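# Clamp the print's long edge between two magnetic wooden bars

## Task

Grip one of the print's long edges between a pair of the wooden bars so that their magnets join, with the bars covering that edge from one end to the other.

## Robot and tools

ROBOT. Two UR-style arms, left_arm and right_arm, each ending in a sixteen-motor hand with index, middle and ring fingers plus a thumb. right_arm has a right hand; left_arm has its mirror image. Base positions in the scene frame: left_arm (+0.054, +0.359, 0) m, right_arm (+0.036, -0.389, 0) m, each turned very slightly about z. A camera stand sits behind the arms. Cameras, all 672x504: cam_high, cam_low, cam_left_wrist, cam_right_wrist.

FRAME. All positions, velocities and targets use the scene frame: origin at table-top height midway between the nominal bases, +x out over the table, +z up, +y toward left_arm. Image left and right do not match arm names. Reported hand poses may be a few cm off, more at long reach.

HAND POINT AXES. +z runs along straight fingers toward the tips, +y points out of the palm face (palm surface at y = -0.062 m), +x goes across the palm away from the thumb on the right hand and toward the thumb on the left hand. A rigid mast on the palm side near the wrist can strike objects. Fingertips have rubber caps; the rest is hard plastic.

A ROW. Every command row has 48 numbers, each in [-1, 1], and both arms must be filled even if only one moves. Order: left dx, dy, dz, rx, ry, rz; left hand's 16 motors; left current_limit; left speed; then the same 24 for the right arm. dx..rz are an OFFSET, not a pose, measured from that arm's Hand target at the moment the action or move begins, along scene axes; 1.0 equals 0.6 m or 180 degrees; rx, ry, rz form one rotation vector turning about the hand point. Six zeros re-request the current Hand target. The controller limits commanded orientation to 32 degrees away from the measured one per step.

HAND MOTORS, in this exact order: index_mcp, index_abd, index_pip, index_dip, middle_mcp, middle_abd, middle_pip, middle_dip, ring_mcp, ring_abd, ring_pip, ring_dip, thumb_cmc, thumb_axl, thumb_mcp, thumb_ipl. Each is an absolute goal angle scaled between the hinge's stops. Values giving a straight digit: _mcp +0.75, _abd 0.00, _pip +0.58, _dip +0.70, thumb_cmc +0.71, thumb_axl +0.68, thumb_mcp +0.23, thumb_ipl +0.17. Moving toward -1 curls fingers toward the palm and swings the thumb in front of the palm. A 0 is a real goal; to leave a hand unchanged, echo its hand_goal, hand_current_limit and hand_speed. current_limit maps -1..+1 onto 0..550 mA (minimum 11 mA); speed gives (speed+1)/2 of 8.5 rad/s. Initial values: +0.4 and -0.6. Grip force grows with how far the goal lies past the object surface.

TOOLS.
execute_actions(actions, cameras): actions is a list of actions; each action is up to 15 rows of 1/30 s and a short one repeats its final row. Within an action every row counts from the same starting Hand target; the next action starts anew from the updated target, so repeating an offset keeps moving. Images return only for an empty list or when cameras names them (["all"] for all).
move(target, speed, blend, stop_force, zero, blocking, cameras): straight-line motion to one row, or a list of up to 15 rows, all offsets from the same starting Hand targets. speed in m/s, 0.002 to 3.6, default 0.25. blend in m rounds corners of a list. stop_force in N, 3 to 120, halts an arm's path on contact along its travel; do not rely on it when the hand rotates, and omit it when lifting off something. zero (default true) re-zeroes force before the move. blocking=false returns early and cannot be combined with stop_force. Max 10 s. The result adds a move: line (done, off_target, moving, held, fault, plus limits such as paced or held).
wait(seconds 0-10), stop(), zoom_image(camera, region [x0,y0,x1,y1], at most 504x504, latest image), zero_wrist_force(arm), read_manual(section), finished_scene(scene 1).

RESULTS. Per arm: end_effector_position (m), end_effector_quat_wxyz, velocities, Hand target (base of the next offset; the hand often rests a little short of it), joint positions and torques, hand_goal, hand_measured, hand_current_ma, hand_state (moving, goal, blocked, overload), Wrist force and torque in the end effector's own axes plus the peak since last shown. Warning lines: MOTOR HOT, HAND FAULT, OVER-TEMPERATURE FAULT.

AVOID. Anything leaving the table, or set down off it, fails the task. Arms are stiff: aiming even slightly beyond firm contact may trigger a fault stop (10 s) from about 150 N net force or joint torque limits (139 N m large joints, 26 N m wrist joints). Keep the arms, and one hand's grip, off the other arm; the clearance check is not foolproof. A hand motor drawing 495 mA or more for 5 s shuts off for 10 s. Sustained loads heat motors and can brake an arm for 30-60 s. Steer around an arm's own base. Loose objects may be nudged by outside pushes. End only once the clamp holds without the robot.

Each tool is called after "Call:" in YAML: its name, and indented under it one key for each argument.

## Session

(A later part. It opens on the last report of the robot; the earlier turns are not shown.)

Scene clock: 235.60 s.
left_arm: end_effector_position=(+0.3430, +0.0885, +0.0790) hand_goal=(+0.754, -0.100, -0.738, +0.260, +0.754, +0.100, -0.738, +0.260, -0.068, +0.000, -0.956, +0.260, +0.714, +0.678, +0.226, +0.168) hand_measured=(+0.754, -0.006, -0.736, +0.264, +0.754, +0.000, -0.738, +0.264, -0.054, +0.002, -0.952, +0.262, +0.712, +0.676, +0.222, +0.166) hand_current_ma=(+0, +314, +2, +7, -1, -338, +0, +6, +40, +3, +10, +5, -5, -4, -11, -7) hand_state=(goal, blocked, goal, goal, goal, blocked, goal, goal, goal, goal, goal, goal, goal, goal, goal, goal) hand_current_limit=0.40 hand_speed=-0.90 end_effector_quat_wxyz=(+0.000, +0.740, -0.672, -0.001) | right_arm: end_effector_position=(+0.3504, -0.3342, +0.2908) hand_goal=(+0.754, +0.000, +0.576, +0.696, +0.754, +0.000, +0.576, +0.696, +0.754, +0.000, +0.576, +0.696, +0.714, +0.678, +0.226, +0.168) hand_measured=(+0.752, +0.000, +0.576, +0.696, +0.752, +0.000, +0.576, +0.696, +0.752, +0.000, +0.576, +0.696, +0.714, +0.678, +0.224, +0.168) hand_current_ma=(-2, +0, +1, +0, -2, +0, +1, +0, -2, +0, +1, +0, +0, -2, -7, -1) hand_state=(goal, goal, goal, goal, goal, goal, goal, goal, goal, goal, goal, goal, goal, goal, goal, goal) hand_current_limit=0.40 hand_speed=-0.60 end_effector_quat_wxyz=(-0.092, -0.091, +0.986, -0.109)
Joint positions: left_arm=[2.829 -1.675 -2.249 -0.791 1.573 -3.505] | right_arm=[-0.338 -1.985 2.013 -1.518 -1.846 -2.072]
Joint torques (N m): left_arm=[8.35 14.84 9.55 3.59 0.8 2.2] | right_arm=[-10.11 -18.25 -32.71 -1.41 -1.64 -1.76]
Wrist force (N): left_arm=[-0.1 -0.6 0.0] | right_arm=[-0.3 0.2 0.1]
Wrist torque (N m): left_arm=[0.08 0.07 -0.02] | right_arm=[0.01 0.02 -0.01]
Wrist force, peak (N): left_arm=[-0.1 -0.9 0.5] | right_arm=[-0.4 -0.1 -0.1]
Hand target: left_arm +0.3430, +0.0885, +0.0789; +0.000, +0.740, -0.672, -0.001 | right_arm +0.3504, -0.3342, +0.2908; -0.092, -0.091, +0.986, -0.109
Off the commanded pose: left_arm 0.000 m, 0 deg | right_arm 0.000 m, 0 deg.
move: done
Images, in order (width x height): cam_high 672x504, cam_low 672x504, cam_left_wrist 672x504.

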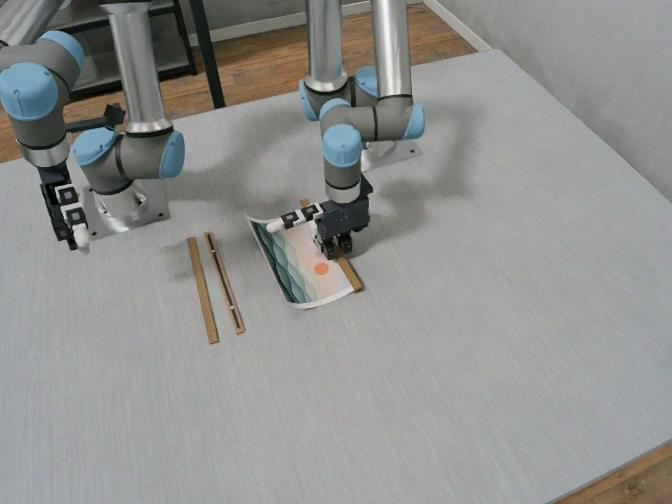

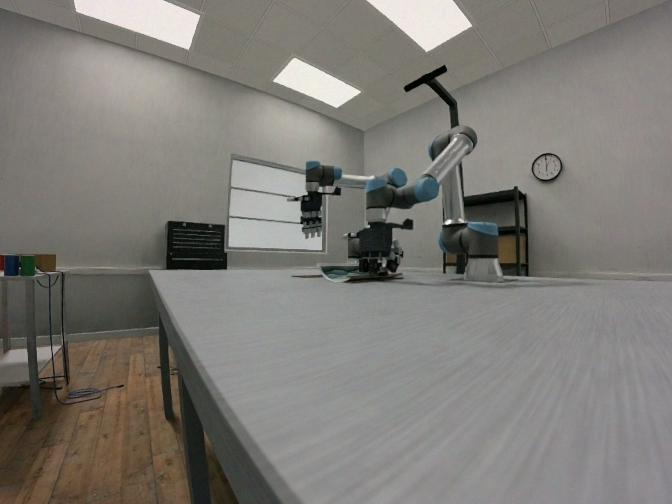

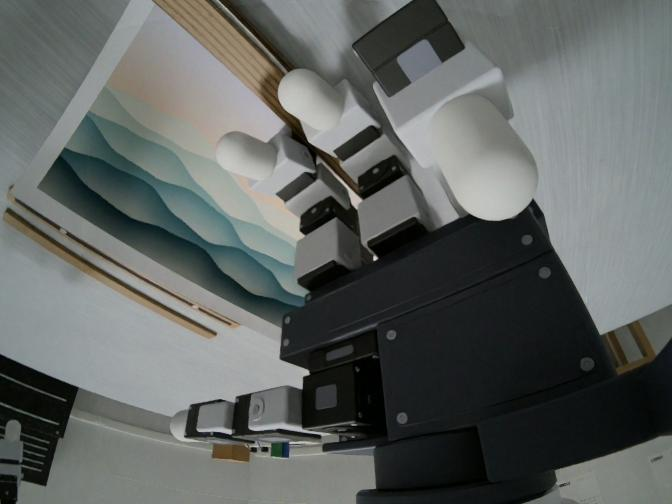

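Call:
move:
  target:
    - [0,0,0.0702,0,0,0,0.7534,-0.1,-0.7372,0.2609,0.7534,0.1,-0.7372,0.2609,-0.0685,0,-0.956,0.2609,0.714,0.678,0.95,0.4,0.4,-0.9,0,0,0,0.098,-0.0196,0.945,0.754,0,0.576,0.696,0.754,0,0.576,0.696,0.754,0,0.576,0.696,0.714,0.678,0.226,0.168,0.4,-0.6]
    - [0,0,0.0702,0,0,0,0.7534,-0.1,-0.7372,0.2609,0.7534,0.1,-0.7372,0.2609,-0.0685,0,-0.956,0.2609,0.714,0.678,0.95,0.4,0.4,-0.9,0.045,0.3367,-0.118,0.098,-0.0196,0.945,0.754,0,0.576,0.696,0.754,0,0.576,0.696,0.754,0,0.576,0.696,0.714,0.678,0.226,0.168,0.4,-0.6]
  speed: [0.5,0.2]
  blend: 0.005
  cameras: ["all"]

Scene clock: 266.60 s.
left_arm: end_effector_position=(+0.3430, +0.0885, +0.1210) hand_goal=(+0.754, -0.100, -0.738, +0.260, +0.754, +0.100, -0.738, +0.260, -0.068, +0.000, -0.956, +0.260, +0.714, +0.678, +0.950, +0.400) hand_measured=(+0.754, -0.006, -0.736, +0.264, +0.754, +0.000, -0.738, +0.264, -0.054, +0.002, -0.952, +0.262, +0.712, +0.676, +0.946, +0.398) hand_current_ma=(+0, +314, +2, +7, -1, -338, +0, +6, +40, +3, +10, +5, -5, -4, -15, -6) hand_state=(goal, blocked, goal, goal, goal, blocked, goal, goal, goal, goal, goal, goal, goal, goal, goal, goal) hand_current_limit=0.40 hand_speed=-0.90 end_effector_quat_wxyz=(+0.000, +0.740, -0.672, -0.001) | right_arm: end_effector_position=(+0.3774, -0.1322, +0.2201) hand_goal=(+0.754, +0.000, +0.576, +0.696, +0.754, +0.000, +0.576, +0.696, +0.754, +0.000, +0.576, +0.696, +0.714, +0.678, +0.226, +0.168) hand_measured=(+0.752, +0.000, +0.576, +0.696, +0.752, +0.000, +0.576, +0.696, +0.752, +0.000, +0.576, +0.696, +0.714, +0.678, +0.224, +0.168) hand_current_ma=(-4, +0, +1, +0, -4, +0, +1, +0, -4, +0, +1, +0, -1, -2, -7, -1) hand_state=(goal, goal, goal, goal, goal, goal, goal, goal, goal, goal, goal, goal, goal, goal, goal, goal) hand_current_limit=0.40 hand_speed=-0.60 end_effector_quat_wxyz=(-0.131, +0.991, +0.001, +0.000)
Joint positions: left_arm=[2.829 -1.593 -2.196 -0.925 1.573 -3.505] | right_arm=[0.35 -1.64 1.983 -2.008 -1.325 -4.342]
Joint torques (N m): left_arm=[4.44 26.35 28.32 0.54 -0.15 0.88] | right_arm=[10.51 -7.76 -35.59 -4.39 -2.27 2.36]
Wrist force (N): left_arm=[-0.2 -0.7 0.2] | right_arm=[-0.2 0.2 0.2]
Wrist torque (N m): left_arm=[0.06 0.07 -0.01] | right_arm=[-0.02 0.04 -0.08]
Wrist force, peak (N): left_arm=[-0.3 -1.0 0.6] | right_arm=[-0.5 -0.9 0.7]
Hand target: left_arm +0.3430, +0.0885, +0.1210; +0.000, +0.740, -0.672, -0.001 | right_arm +0.3774, -0.1321, +0.2200; -0.131, +0.991, +0.001, +0.000
Off the commanded pose: left_arm 0.000 m, 0 deg | right_arm 0.000 m, 0 deg.
move: done

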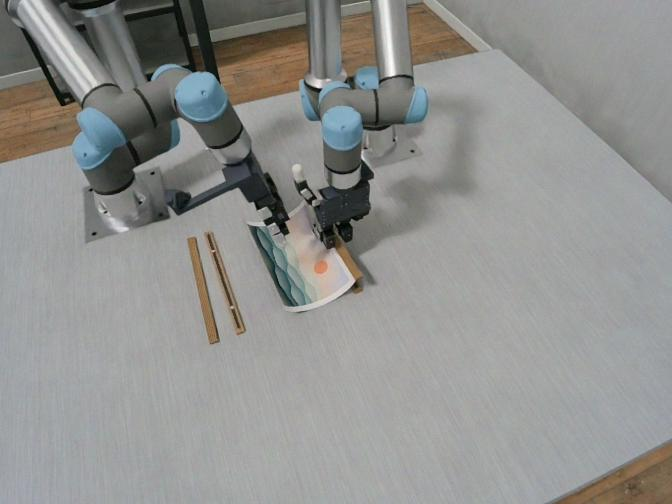

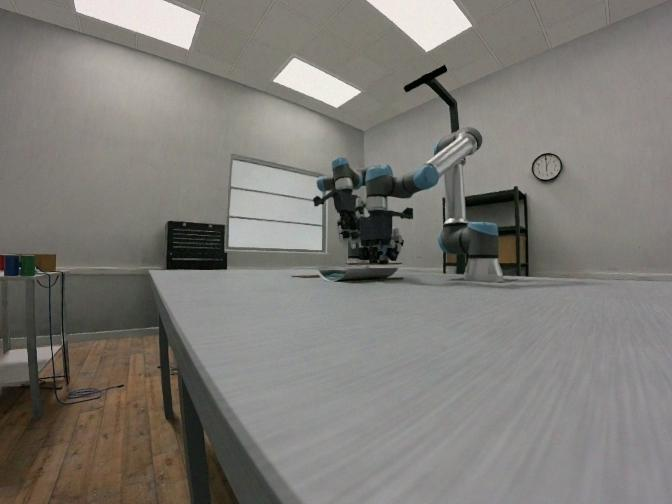

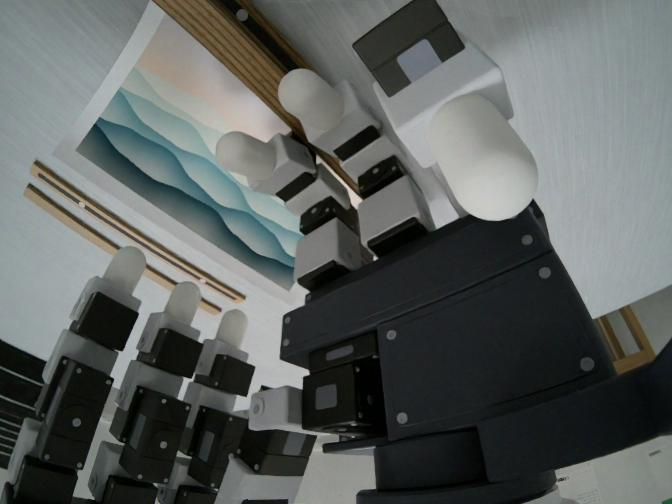

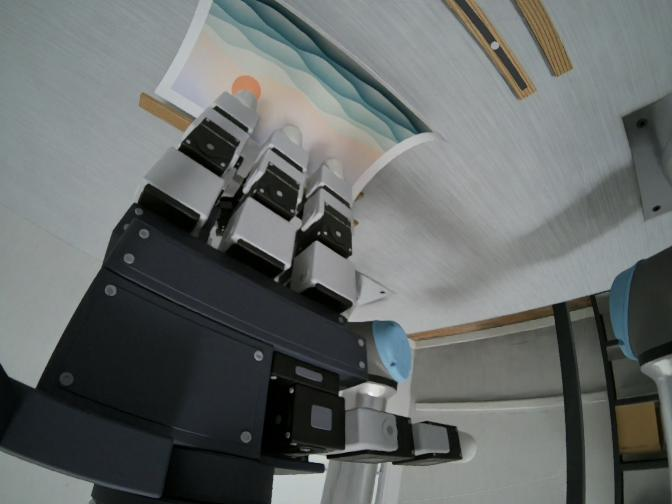

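Call:
move:
  target:
    - [0,0,0,0,0,0,0.7534,-0.1,-0.7372,0.2609,0.7534,0.1,-0.7372,0.2609,-0.0685,0,-0.956,0.2609,0.714,0.678,0.95,0.4,0.4,-0.9,0,0,-0.175,0,0,0,0.754,0,0.576,0.696,0.754,0,0.576,0.696,0.754,0,0.576,0.696,0.714,0.678,0.226,0.168,0.4,-0.6]
  speed: 0.15
  cameras: []

Call:
move:
  target:
    - [0,0,0,0,0,0,0.7534,-0.1,-0.7372,0.2609,0.7534,0.1,-0.7372,0.2609,-0.0685,0,-0.956,0.2609,0.714,0.678,0.95,0.4,0.4,-0.9,0,0,-0.0367,0,0,0,0.754,0,0.576,0.696,0.754,0,0.576,0.696,0.754,0,0.576,0.696,0.714,0.678,0.226,0.168,0.4,-0.6]
  speed: 0.015
  stop_force: 3
  cameras: ["cam_high","cam_low","cam_left_wrist","cam_right_wrist"]

Scene clock: 269.33 s.
left_arm: end_effector_position=(+0.3430, +0.0885, +0.1210) hand_goal=(+0.754, -0.100, -0.738, +0.260, +0.754, +0.100, -0.738, +0.260, -0.068, +0.000, -0.956, +0.260, +0.714, +0.678, +0.950, +0.400) hand_measured=(+0.754, -0.006, -0.736, +0.264, +0.754, +0.000, -0.738, +0.264, -0.054, +0.002, -0.952, +0.262, +0.712, +0.676, +0.946, +0.398) hand_current_ma=(+0, +314, +2, +7, -1, -338, +0, +6, +40, +3, +10, +5, -5, -4, -15, -6) hand_state=(goal, blocked, goal, goal, goal, blocked, goal, goal, goal, goal, goal, goal, goal, goal, goal, goal) hand_current_limit=0.40 hand_speed=-0.90 end_effector_quat_wxyz=(+0.000, +0.740, -0.672, -0.001) | right_arm: end_effector_position=(+0.3774, -0.1322, +0.1151) hand_goal=(+0.754, +0.000, +0.576, +0.696, +0.754, +0.000, +0.576, +0.696, +0.754, +0.000, +0.576, +0.696, +0.714, +0.678, +0.226, +0.168) hand_measured=(+0.752, +0.000, +0.576, +0.696, +0.752, +0.000, +0.576, +0.696, +0.752, +0.000, +0.576, +0.696, +0.714, +0.678, +0.224, +0.168) hand_current_ma=(-4, +0, +1, +0, -4, +0, +1, +0, -4, +0, +1, +0, -1, -2, -8, -1) hand_state=(goal, goal, goal, goal, goal, goal, goal, goal, goal, goal, goal, goal, goal, goal, goal, goal) hand_current_limit=0.40 hand_speed=-0.60 end_effector_quat_wxyz=(-0.131, +0.991, +0.001, +0.000)
Joint positions: left_arm=[2.829 -1.593 -2.196 -0.925 1.573 -3.505] | right_arm=[0.35 -1.506 2.155 -2.314 -1.325 -4.341]
Joint torques (N m): left_arm=[6.09 26.15 27.56 0.81 1.43 0.96] | right_arm=[10.92 -10 -8.63 -4.87 -2.23 2.56]
Wrist force (N): left_arm=[-0.5 -0.7 0.1] | right_arm=[0.0 0.1 0.2]
Wrist torque (N m): left_arm=[0.08 0.11 -0.02] | right_arm=[-0.02 0.01 -0.04]
Wrist force, peak (N): left_arm=[0.0 -1.2 0.3] | right_arm=[-0.1 0.5 1.0]
Hand target: left_arm +0.3430, +0.0885, +0.1210; +0.000, +0.740, -0.672, -0.001 | right_arm +0.3774, -0.1321, +0.1150; -0.131, +0.991, +0.001, +0.000
Off the commanded pose: left_arm 0.000 m, 0 deg | right_arm 0.000 m, 0 deg.
move: done
No camera images: "cameras" was empty.

Scene clock: 271.63 s.
left_arm: end_effector_position=(+0.3430, +0.0885, +0.1210) hand_goal=(+0.754, -0.100, -0.738, +0.260, +0.754, +0.100, -0.738, +0.260, -0.068, +0.000, -0.956, +0.260, +0.714, +0.678, +0.950, +0.400) hand_measured=(+0.754, -0.006, -0.736, +0.264, +0.754, +0.000, -0.738, +0.264, -0.054, +0.002, -0.952, +0.262, +0.712, +0.676, +0.946, +0.398) hand_current_ma=(+0, +314, +2, +7, -1, -338, +0, +6, +40, +3, +10, +5, -5, -4, -15, -6) hand_state=(goal, blocked, goal, goal, goal, blocked, goal, goal, goal, goal, goal, goal, goal, goal, goal, goal) hand_current_limit=0.40 hand_speed=-0.90 end_effector_quat_wxyz=(+0.000, +0.740, -0.672, -0.001) | right_arm: end_effector_position=(+0.3774, -0.1321, +0.0993) hand_goal=(+0.754, +0.000, +0.576, +0.696, +0.754, +0.000, +0.576, +0.696, +0.754, +0.000, +0.576, +0.696, +0.714, +0.678, +0.226, +0.168) hand_measured=(+0.752, +0.000, +0.576, +0.696, +0.752, +0.000, +0.576, +0.696, +0.752, +0.000, +0.576, +0.696, +0.714, +0.678, +0.224, +0.168) hand_current_ma=(-5, +0, +1, +0, -4, +0, +1, +0, -5, +0, +1, +0, -1, -2, -8, -1) hand_state=(goal, goal, goal, goal, goal, goal, goal, goal, goal, goal, goal, goal, goal, goal, goal, goal) hand_current_limit=0.40 hand_speed=-0.60 end_effector_quat_wxyz=(-0.131, +0.991, +0.001, +0.000)
Joint positions: left_arm=[2.829 -1.593 -2.196 -0.925 1.573 -3.505] | right_arm=[0.35 -1.478 2.175 -2.363 -1.325 -4.341]
Joint torques (N m): left_arm=[6.72 26.05 26.53 0.47 1.41 1.34] | right_arm=[10.64 -33.52 -30.15 -0.36 -1.95 1.21]
Wrist force (N): left_arm=[-0.2 -0.5 0.3] | right_arm=[-0.1 0.0 -1.9]
Wrist torque (N m): left_arm=[0.08 0.08 -0.02] | right_arm=[0.12 0.10 -0.06]
Wrist force, peak (N): left_arm=[-0.5 -1.1 0.1] | right_arm=[-0.8 -0.4 -16.7]
Hand target: left_arm +0.3430, +0.0885, +0.1210; +0.000, +0.740, -0.672, -0.001 | right_arm +0.3774, -0.1321, +0.0993; -0.131, +0.991, +0.001, +0.000 (not the last commanded pose)
Off the commanded pose: left_arm 0.000 m, 0 deg | right_arm 0.006 m, 0 deg.
move: contact (right_arm)

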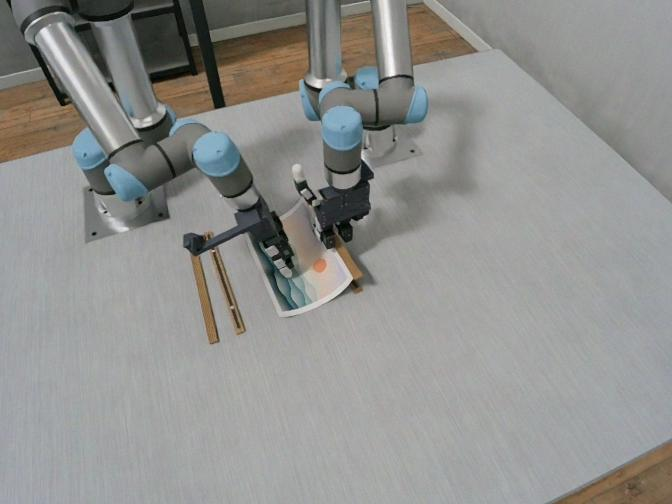

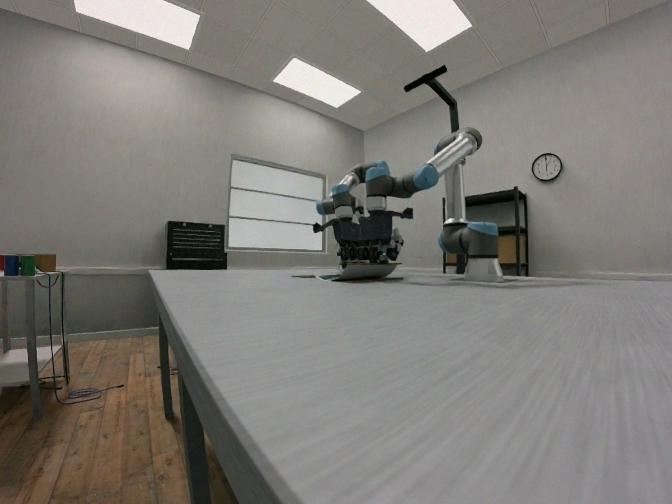

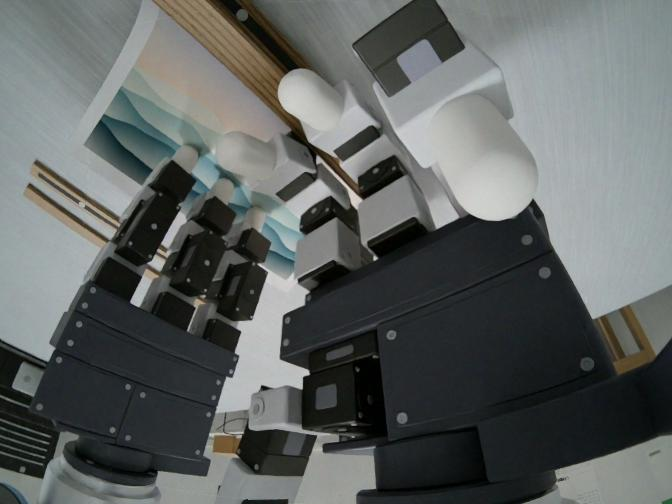

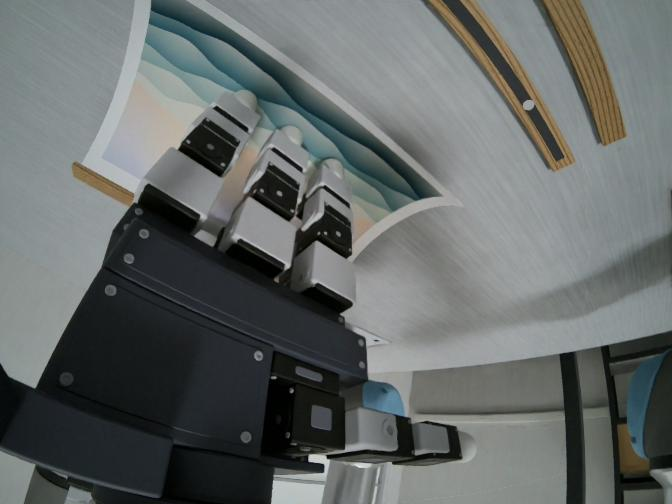

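Call:
move:
  target:
    - [0,0,0,0,0,0,0.7534,-0.1,-0.7372,0.2609,0.7534,0.1,-0.7372,0.2609,-0.0685,0,-0.956,0.2609,0.714,0.678,0.95,0.4,0.4,-0.9,0,-0.0117,0,0,0,0,0.754,0,0.576,0.696,0.754,0,0.576,0.696,0.754,0,0.576,0.696,0.714,0.678,0.226,0.168,0.4,-0.6]
  speed: 0.015
  cameras: ["cam_high"]

Call:
zoom_image:
  camera: "cam_high"
  region: [230, 190, 380, 330]

Scene clock: 273.20 s.
left_arm: end_effector_position=(+0.3430, +0.0885, +0.1210) hand_goal=(+0.754, -0.100, -0.738, +0.260, +0.754, +0.100, -0.738, +0.260, -0.068, +0.000, -0.956, +0.260, +0.714, +0.678, +0.950, +0.400) hand_measured=(+0.754, -0.006, -0.736, +0.264, +0.754, +0.000, -0.738, +0.264, -0.054, +0.002, -0.952, +0.262, +0.712, +0.676, +0.946, +0.398) hand_current_ma=(+0, +314, +2, +7, -1, -338, +0, +6, +40, +3, +10, +5, -5, -4, -15, -6) hand_state=(goal, blocked, goal, goal, goal, blocked, goal, goal, goal, goal, goal, goal, goal, goal, goal, goal) hand_current_limit=0.40 hand_speed=-0.90 end_effector_quat_wxyz=(+0.000, +0.740, -0.672, -0.001) | right_arm: end_effector_position=(+0.3774, -0.1391, +0.0993) hand_goal=(+0.754, +0.000, +0.576, +0.696, +0.754, +0.000, +0.576, +0.696, +0.754, +0.000, +0.576, +0.696, +0.714, +0.678, +0.226, +0.168) hand_measured=(+0.752, +0.000, +0.576, +0.696, +0.752, +0.000, +0.576, +0.696, +0.754, +0.000, +0.578, +0.696, +0.714, +0.678, +0.224, +0.168) hand_current_ma=(-5, +0, +1, +0, -2, +0, +1, +0, +2, +0, +2, +0, -1, -2, -8, -1) hand_state=(goal, goal, goal, goal, goal, goal, goal, goal, goal, goal, goal, goal, goal, goal, goal, goal) hand_current_limit=0.40 hand_speed=-0.60 end_effector_quat_wxyz=(-0.131, +0.991, +0.001, +0.000)
Joint positions: left_arm=[2.829 -1.593 -2.196 -0.925 1.573 -3.505] | right_arm=[0.335 -1.488 2.186 -2.359 -1.324 -4.356]
Joint torques (N m): left_arm=[5.72 25.56 28.05 0.72 1.25 1.43] | right_arm=[-10.82 -35.48 -6.62 -0.37 2.84 -1.81]
Wrist force (N): left_arm=[0.0 -0.8 0.3] | right_arm=[0.0 -0.6 -0.8]
Wrist torque (N m): left_arm=[0.04 0.05 0.02] | right_arm=[0.11 0.05 0.05]
Wrist force, peak (N): left_arm=[-0.5 -1.0 0.4] | right_arm=[-0.4 0.0 -1.9]
Hand target: left_arm +0.3430, +0.0885, +0.1210; +0.000, +0.740, -0.672, -0.001 | right_arm +0.3774, -0.1392, +0.0993; -0.131, +0.991, +0.001, +0.000
Off the commanded pose: left_arm 0.000 m, 0 deg | right_arm 0.000 m, 0 deg.
move: done
Images, in order (width x height): cam_high 672x504.

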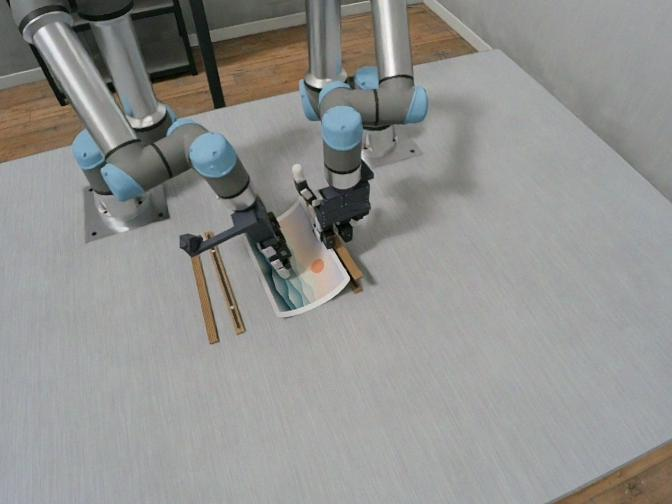

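Scaled by 3.360 from the camera's 672x504 image, which has a finer 960x720 frame.

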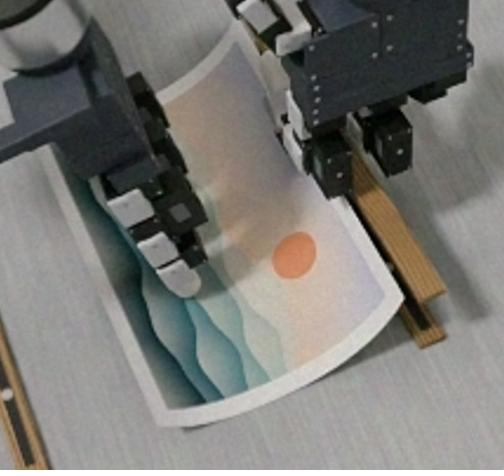

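Call:
move:
  target:
    - [0,0,0,0,0,0,0.7534,-0.1,-0.7372,0.2609,0.7534,0.1,-0.7372,0.2609,-0.0685,0,-0.956,0.2609,0.714,0.678,0.95,0.4,0.4,-0.9,0,0,0.1333,0,0,0,0.754,0,0.576,0.696,0.754,0,0.576,0.696,0.754,0,0.576,0.696,0.714,0.678,0.226,0.168,0.4,-0.6]
  speed: 0.08
  cameras: ["cam_high","cam_low","cam_left_wrist"]

Call:
zoom_image:
  camera: "cam_high"
  region: [230, 190, 380, 330]

Call:
zoom_image:
  camera: "cam_high"
  region: [330, 255, 390, 305]

Call:
zoom_image:
  camera: "cam_left_wrist"
  region: [120, 0, 400, 220]

Call:
zoom_image:
  camera: "cam_low"
  region: [310, 255, 410, 295]

Scene clock: 275.47 s.
left_arm: end_effector_position=(+0.3430, +0.0885, +0.1210) hand_goal=(+0.754, -0.100, -0.738, +0.260, +0.754, +0.100, -0.738, +0.260, -0.068, +0.000, -0.956, +0.260, +0.714, +0.678, +0.950, +0.400) hand_measured=(+0.754, -0.006, -0.736, +0.264, +0.754, +0.000, -0.738, +0.264, -0.054, +0.002, -0.952, +0.262, +0.712, +0.676, +0.946, +0.398) hand_current_ma=(+0, +314, +2, +7, -1, -338, +0, +6, +40, +3, +10, +5, -5, -4, -15, -6) hand_state=(goal, blocked, goal, goal, goal, blocked, goal, goal, goal, goal, goal, goal, goal, goal, goal, goal) hand_current_limit=0.40 hand_speed=-0.90 end_effector_quat_wxyz=(+0.000, +0.740, -0.672, -0.001) | right_arm: end_effector_position=(+0.3774, -0.1391, +0.1792) hand_goal=(+0.754, +0.000, +0.576, +0.696, +0.754, +0.000, +0.576, +0.696, +0.754, +0.000, +0.576, +0.696, +0.714, +0.678, +0.226, +0.168) hand_measured=(+0.752, +0.000, +0.576, +0.696, +0.752, +0.000, +0.576, +0.696, +0.752, +0.000, +0.578, +0.696, +0.714, +0.678, +0.224, +0.168) hand_current_ma=(-5, +0, +1, +0, -3, +0, +1, +0, -3, +0, +2, +0, -1, -2, -8, -1) hand_state=(goal, goal, goal, goal, goal, goal, goal, goal, goal, goal, goal, goal, goal, goal, goal, goal) hand_current_limit=0.40 hand_speed=-0.60 end_effector_quat_wxyz=(-0.131, +0.991, +0.001, +0.000)
Joint positions: left_arm=[2.829 -1.593 -2.196 -0.925 1.573 -3.505] | right_arm=[0.335 -1.609 2.067 -2.119 -1.324 -4.357]
Joint torques (N m): left_arm=[6.03 25.7 27.46 0.64 1.58 1.28] | right_arm=[-8.97 -30.64 -35.66 -0.43 1.9 -1.99]
Wrist force (N): left_arm=[-0.4 -0.8 0.2] | right_arm=[-0.5 0.2 -0.1]
Wrist torque (N m): left_arm=[0.05 0.09 -0.02] | right_arm=[0.01 0.07 0.03]
Wrist force, peak (N): left_arm=[-0.4 -1.0 0.4] | right_arm=[-0.3 -0.9 -0.9]
Hand target: left_arm +0.3430, +0.0885, +0.1210; +0.000, +0.740, -0.672, -0.001 | right_arm +0.3774, -0.1392, +0.1792; -0.131, +0.991, +0.001, +0.000
Off the commanded pose: left_arm 0.000 m, 0 deg | right_arm 0.000 m, 0 deg.
move: done
Images, in order (width x height): cam_high 672x504, cam_low 672x504, cam_left_wrist 672x504.

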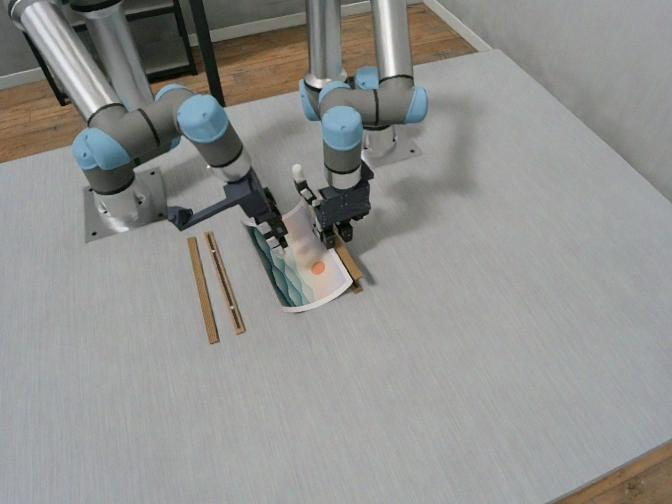

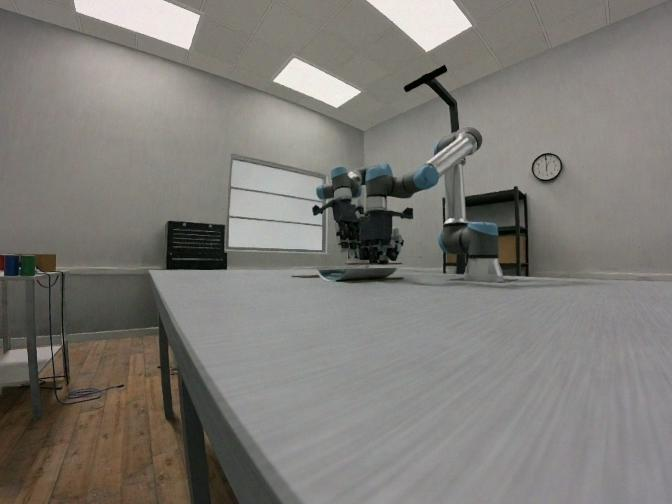

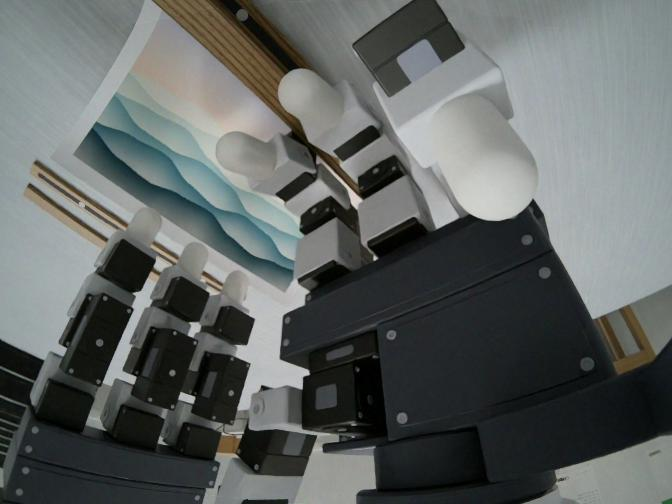

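Scaled by 3.360 from the camera's 672x504 image, which has a finer 960x720 frame.

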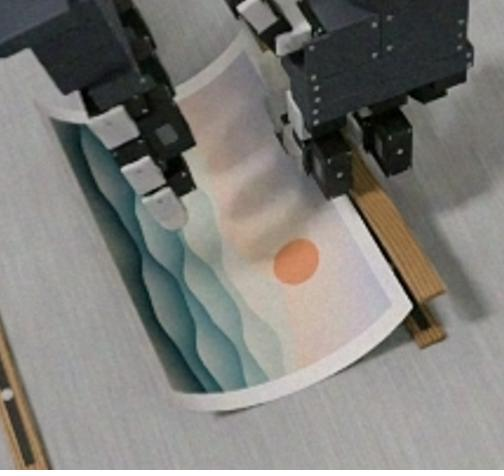

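Scaled by 8.400 from the camera's 672x504 image, which has a finer 960x720 frame.

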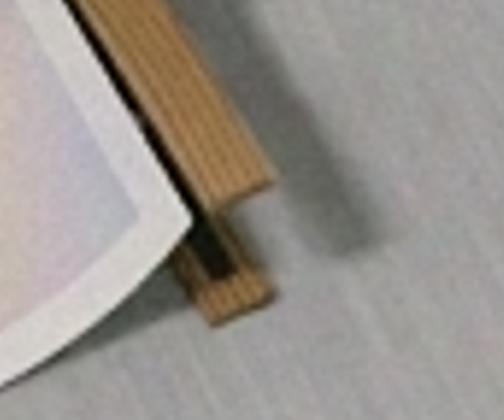

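Scaled by 1.800 from the camera's 672x504 image, which has a finer 960x720 frame.

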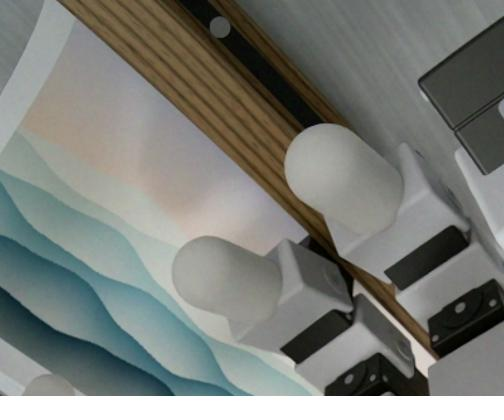

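Scaled by 5.040 from the camera's 672x504 image, which has a finer 960x720 frame.

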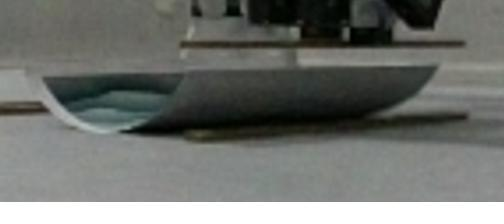

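Call:
move:
  target:
    - [0,-0.0135,0,0,0,0,0.7534,-0.1,-0.7372,0.2609,0.7534,0.1,-0.7372,0.2609,-0.0685,0,-0.956,0.2609,0.714,0.678,0.95,0.4,0.4,-0.9,0,-0.3167,0.1167,0,0,0,0.754,0,0.576,0.696,0.754,0,0.576,0.696,0.754,0,0.576,0.696,0.714,0.678,0.226,0.168,0.4,-0.6]
    - [0,-0.0135,-0.05,0,0,0,0.7534,-0.1,-0.7372,0.2609,0.7534,0.1,-0.7372,0.2609,-0.0685,0,-0.956,0.2609,0.714,0.678,0.95,0.4,0.4,-0.9,0,-0.3167,0.1167,0,0,0,0.754,0,0.576,0.696,0.754,0,0.576,0.696,0.754,0,0.576,0.696,0.714,0.678,0.226,0.168,0.4,-0.6]
    - [0,-0.0085,-0.07,0,0,0,0.7534,-0.1,-0.7372,0.2609,0.7534,0.1,-0.7372,0.2609,-0.0685,0,-0.956,0.2609,0.714,0.678,0.95,0.4,0.4,-0.9,0,-0.3167,0.1167,0,0,0,0.754,0,0.576,0.696,0.754,0,0.576,0.696,0.754,0,0.576,0.696,0.714,0.678,0.226,0.168,0.4,-0.6]
  speed: [0.2,0.04,0.03]
  blend: 0.003
  cameras: ["cam_high","cam_low","cam_left_wrist"]

Call:
zoom_image:
  camera: "cam_high"
  region: [335, 260, 375, 300]

Call:
zoom_image:
  camera: "cam_left_wrist"
  region: [190, 0, 310, 90]

Call:
zoom_image:
  camera: "cam_low"
  region: [310, 255, 410, 295]

Call:
zoom_image:
  camera: "cam_low"
  region: [335, 260, 365, 285]

Scene clock: 280.33 s.
left_arm: end_effector_position=(+0.3430, +0.0834, +0.0791) hand_goal=(+0.754, -0.100, -0.738, +0.260, +0.754, +0.100, -0.738, +0.260, -0.068, +0.000, -0.956, +0.260, +0.714, +0.678, +0.950, +0.400) hand_measured=(+0.754, -0.006, -0.736, +0.264, +0.754, +0.000, -0.738, +0.264, -0.054, +0.002, -0.952, +0.262, +0.712, +0.676, +0.946, +0.398) hand_current_ma=(+0, +314, +2, +7, -1, -338, +0, +6, +40, +3, +10, +5, -5, -4, -14, -6) hand_state=(goal, blocked, goal, goal, goal, blocked, goal, goal, goal, goal, goal, goal, goal, goal, goal, goal) hand_current_limit=0.40 hand_speed=-0.90 end_effector_quat_wxyz=(+0.000, +0.740, -0.672, -0.001) | right_arm: end_effector_position=(+0.3774, -0.3292, +0.2493) hand_goal=(+0.754, +0.000, +0.576, +0.696, +0.754, +0.000, +0.576, +0.696, +0.754, +0.000, +0.576, +0.696, +0.714, +0.678, +0.226, +0.168) hand_measured=(+0.752, +0.000, +0.576, +0.696, +0.752, +0.000, +0.576, +0.696, +0.752, +0.000, +0.578, +0.696, +0.714, +0.678, +0.224, +0.168) hand_current_ma=(-5, +0, +1, +0, -4, +0, +1, +0, -4, +0, +2, +0, -1, -2, -8, -1) hand_state=(goal, goal, goal, goal, goal, goal, goal, goal, goal, goal, goal, goal, goal, goal, goal, goal) hand_current_limit=0.40 hand_speed=-0.60 end_effector_quat_wxyz=(-0.131, +0.991, +0.001, +0.000)
Joint positions: left_arm=[2.817 -1.681 -2.241 -0.792 1.573 -3.516] | right_arm=[-0.153 -1.9 2.074 -1.706 -1.311 -4.86]
Joint torques (N m): left_arm=[9.42 12.01 10.65 3.38 0.68 1.93] | right_arm=[-12.31 -20.66 -35.61 -0.39 2.8 -2.08]
Wrist force (N): left_arm=[-0.6 -0.4 0.4] | right_arm=[-0.4 -0.1 0.6]
Wrist torque (N m): left_arm=[0.07 0.15 -0.05] | right_arm=[-0.07 0.04 0.01]
Wrist force, peak (N): left_arm=[-0.3 -1.1 0.6] | right_arm=[-0.3 1.2 -0.6]
Hand target: left_arm +0.3430, +0.0834, +0.0790; +0.000, +0.740, -0.672, -0.001 | right_arm +0.3774, -0.3292, +0.2493; -0.131, +0.991, +0.001, +0.000
Off the commanded pose: left_arm 0.000 m, 0 deg | right_arm 0.000 m, 0 deg.
move: done
Images, in order (width x height): cam_high 672x504, cam_low 672x504, cam_left_wrist 672x504.

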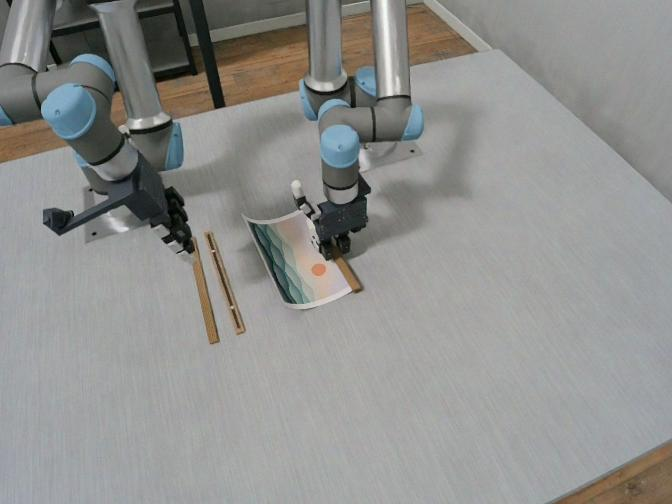

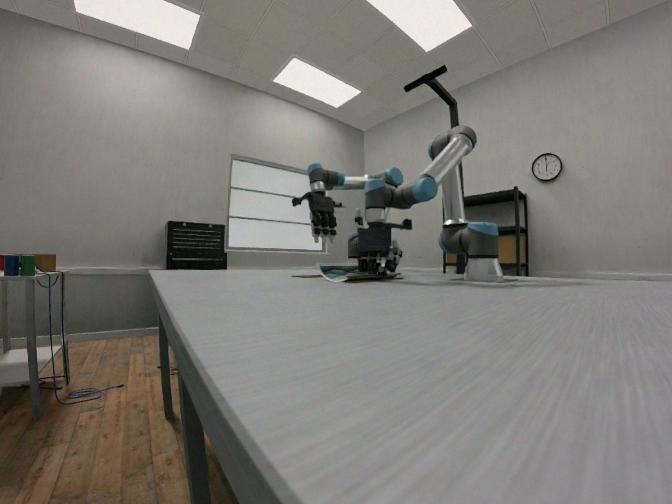

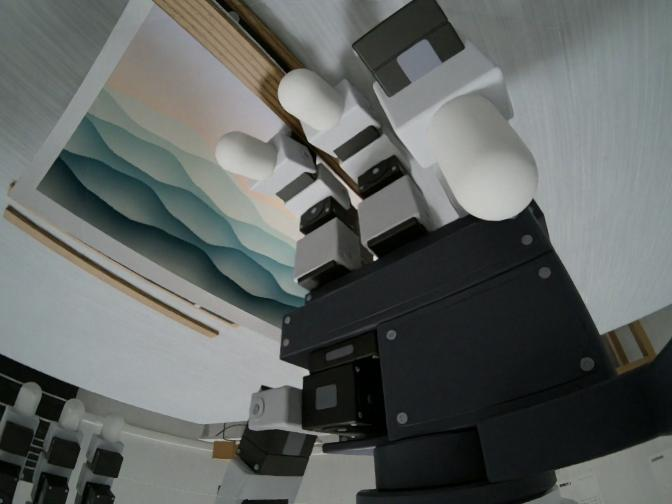

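Scaled by 12.600 from the camera's 672x504 image, which has a finer 960x720 frame.

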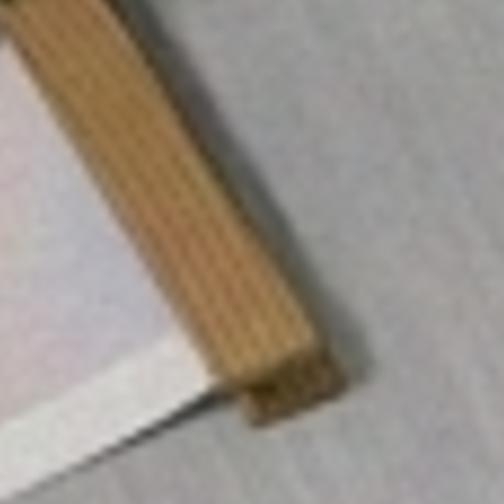

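Scaled by 4.200 from the camera's 672x504 image, which has a finer 960x720 frame.

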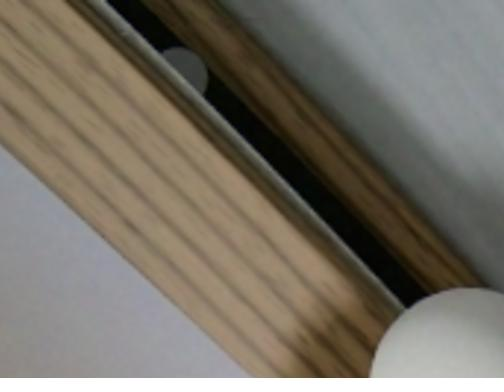

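Scaled by 5.040 from the camera's 672x504 image, which has a finer 960x720 frame.

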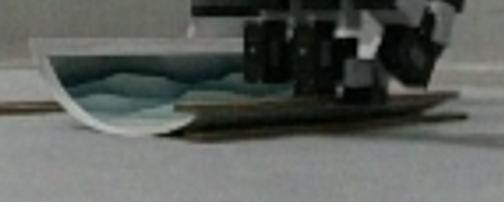

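Scaled by 16.800 from the camera's 672x504 image, which has a finer 960x720 frame.

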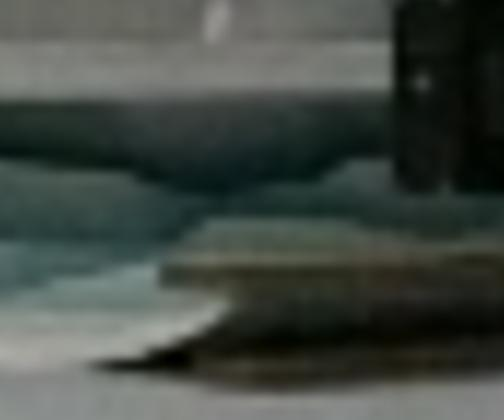

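Call:
move:
  target:
    - [0,-0.0167,0,0,0,0,0.7534,-0.1,-0.7372,0.2609,0.7534,0.1,-0.7372,0.2609,-0.0685,0,-0.956,0.2609,0.714,0.678,0.95,0.4,0.4,-0.9,0,0,0,0,0,0,0.754,0,0.576,0.696,0.754,0,0.576,0.696,0.754,0,0.576,0.696,0.714,0.678,0.226,0.168,0.4,-0.6]
  speed: 0.04
  cameras: ["cam_high","cam_low","cam_left_wrist"]

Call:
zoom_image:
  camera: "cam_high"
  region: [335, 260, 375, 300]

Call:
zoom_image:
  camera: "cam_left_wrist"
  region: [190, 0, 310, 90]

Call:
zoom_image:
  camera: "cam_low"
  region: [310, 255, 410, 295]

Call:
zoom_image:
  camera: "cam_low"
  region: [335, 260, 365, 285]

Scene clock: 296.33 s.
left_arm: end_effector_position=(+0.3430, +0.0735, +0.0790) hand_goal=(+0.754, -0.100, -0.738, +0.260, +0.754, +0.100, -0.738, +0.260, -0.068, +0.000, -0.956, +0.260, +0.714, +0.678, +0.950, +0.400) hand_measured=(+0.754, -0.006, -0.736, +0.264, +0.754, +0.000, -0.738, +0.264, -0.054, +0.002, -0.952, +0.262, +0.712, +0.676, +0.946, +0.398) hand_current_ma=(+0, +314, +2, +7, -1, -338, +0, +6, +40, +3, +10, +5, -5, -4, -14, -6) hand_state=(goal, blocked, goal, goal, goal, blocked, goal, goal, goal, goal, goal, goal, goal, goal, goal, goal) hand_current_limit=0.40 hand_speed=-0.90 end_effector_quat_wxyz=(+0.000, +0.740, -0.672, -0.001) | right_arm: end_effector_position=(+0.3774, -0.3292, +0.2493) hand_goal=(+0.754, +0.000, +0.576, +0.696, +0.754, +0.000, +0.576, +0.696, +0.754, +0.000, +0.576, +0.696, +0.714, +0.678, +0.226, +0.168) hand_measured=(+0.752, +0.000, +0.576, +0.696, +0.752, +0.000, +0.576, +0.696, +0.752, +0.000, +0.578, +0.696, +0.714, +0.678, +0.224, +0.168) hand_current_ma=(-5, +0, +1, +0, -4, +0, +1, +0, -4, +0, +2, +0, -1, -2, -8, -1) hand_state=(goal, goal, goal, goal, goal, goal, goal, goal, goal, goal, goal, goal, goal, goal, goal, goal) hand_current_limit=0.40 hand_speed=-0.60 end_effector_quat_wxyz=(-0.131, +0.991, +0.001, +0.000)
Joint positions: left_arm=[2.795 -1.693 -2.227 -0.794 1.573 -3.538] | right_arm=[-0.153 -1.9 2.074 -1.706 -1.311 -4.86]
Joint torques (N m): left_arm=[-11.26 14.01 26.33 0.58 -0.54 -1.88] | right_arm=[-11.27 -19.67 -34.67 -0.43 2.4 -1.98]
Wrist force (N): left_arm=[-0.3 -0.8 0.2] | right_arm=[-0.3 0.1 0.4]
Wrist torque (N m): left_arm=[0.04 0.10 0.11] | right_arm=[-0.03 0.03 0.02]
Wrist force, peak (N): left_arm=[-0.4 -1.2 0.2] | right_arm=[-0.5 -0.1 0.6]
Hand target: left_arm +0.3430, +0.0734, +0.0790; +0.000, +0.740, -0.672, -0.001 | right_arm +0.3774, -0.3292, +0.2493; -0.131, +0.991, +0.001, +0.000
Off the commanded pose: left_arm 0.000 m, 0 deg | right_arm 0.000 m, 0 deg.
move: done
Images, in order (width x height): cam_high 672x504, cam_low 672x504, cam_left_wrist 672x504.

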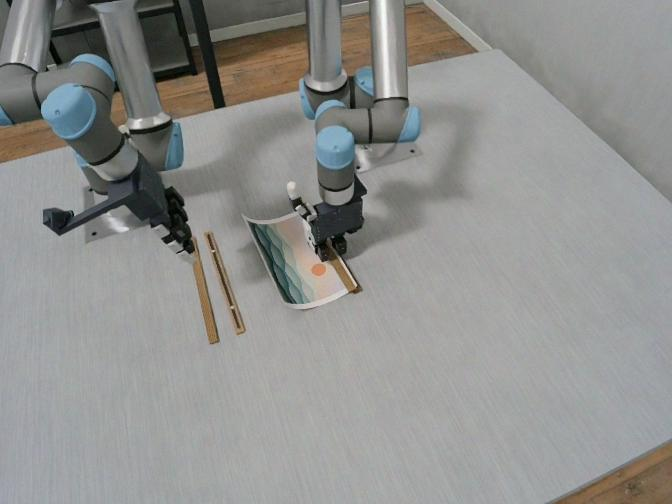

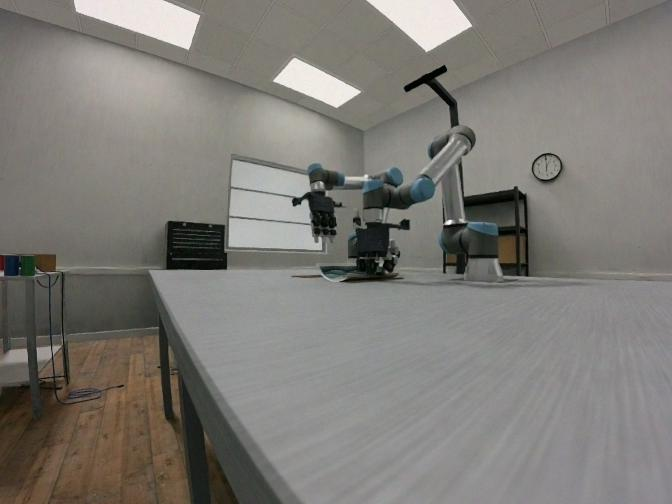

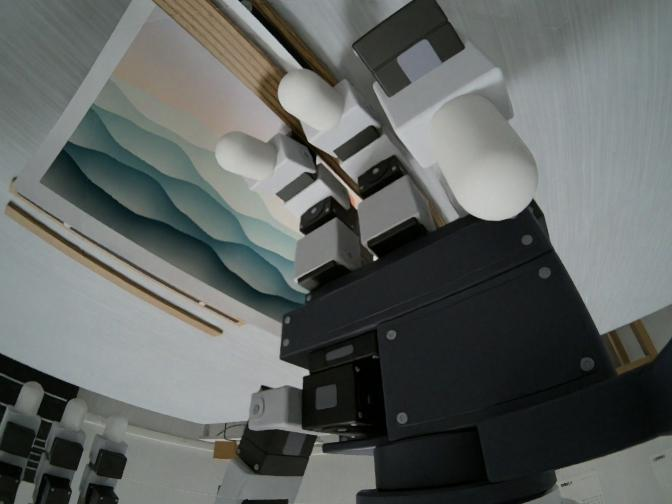

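Scaled by 12.600 from the camera's 672x504 image, which has a finer 960x720 frame.

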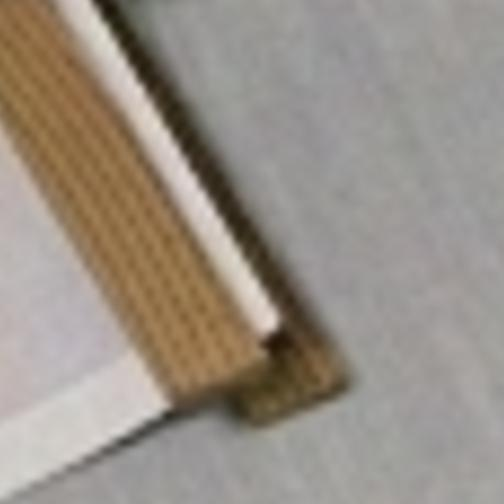

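Scaled by 4.200 from the camera's 672x504 image, which has a finer 960x720 frame.

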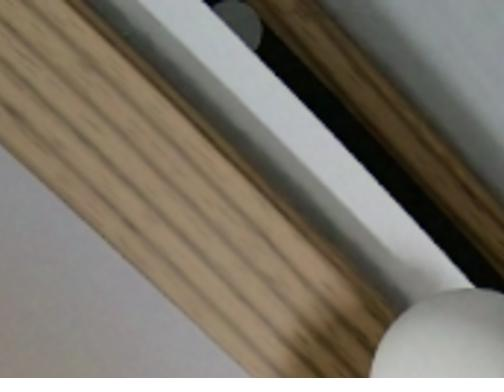

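Scaled by 5.040 from the camera's 672x504 image, which has a finer 960x720 frame.

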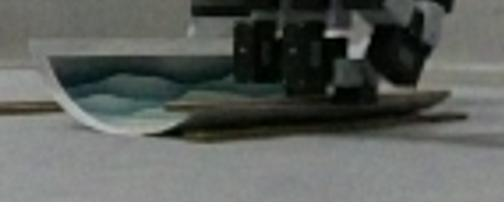

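Scaled by 16.800 from the camera's 672x504 image, which has a finer 960x720 frame.

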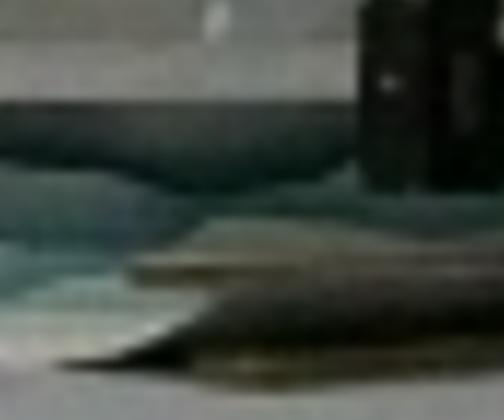

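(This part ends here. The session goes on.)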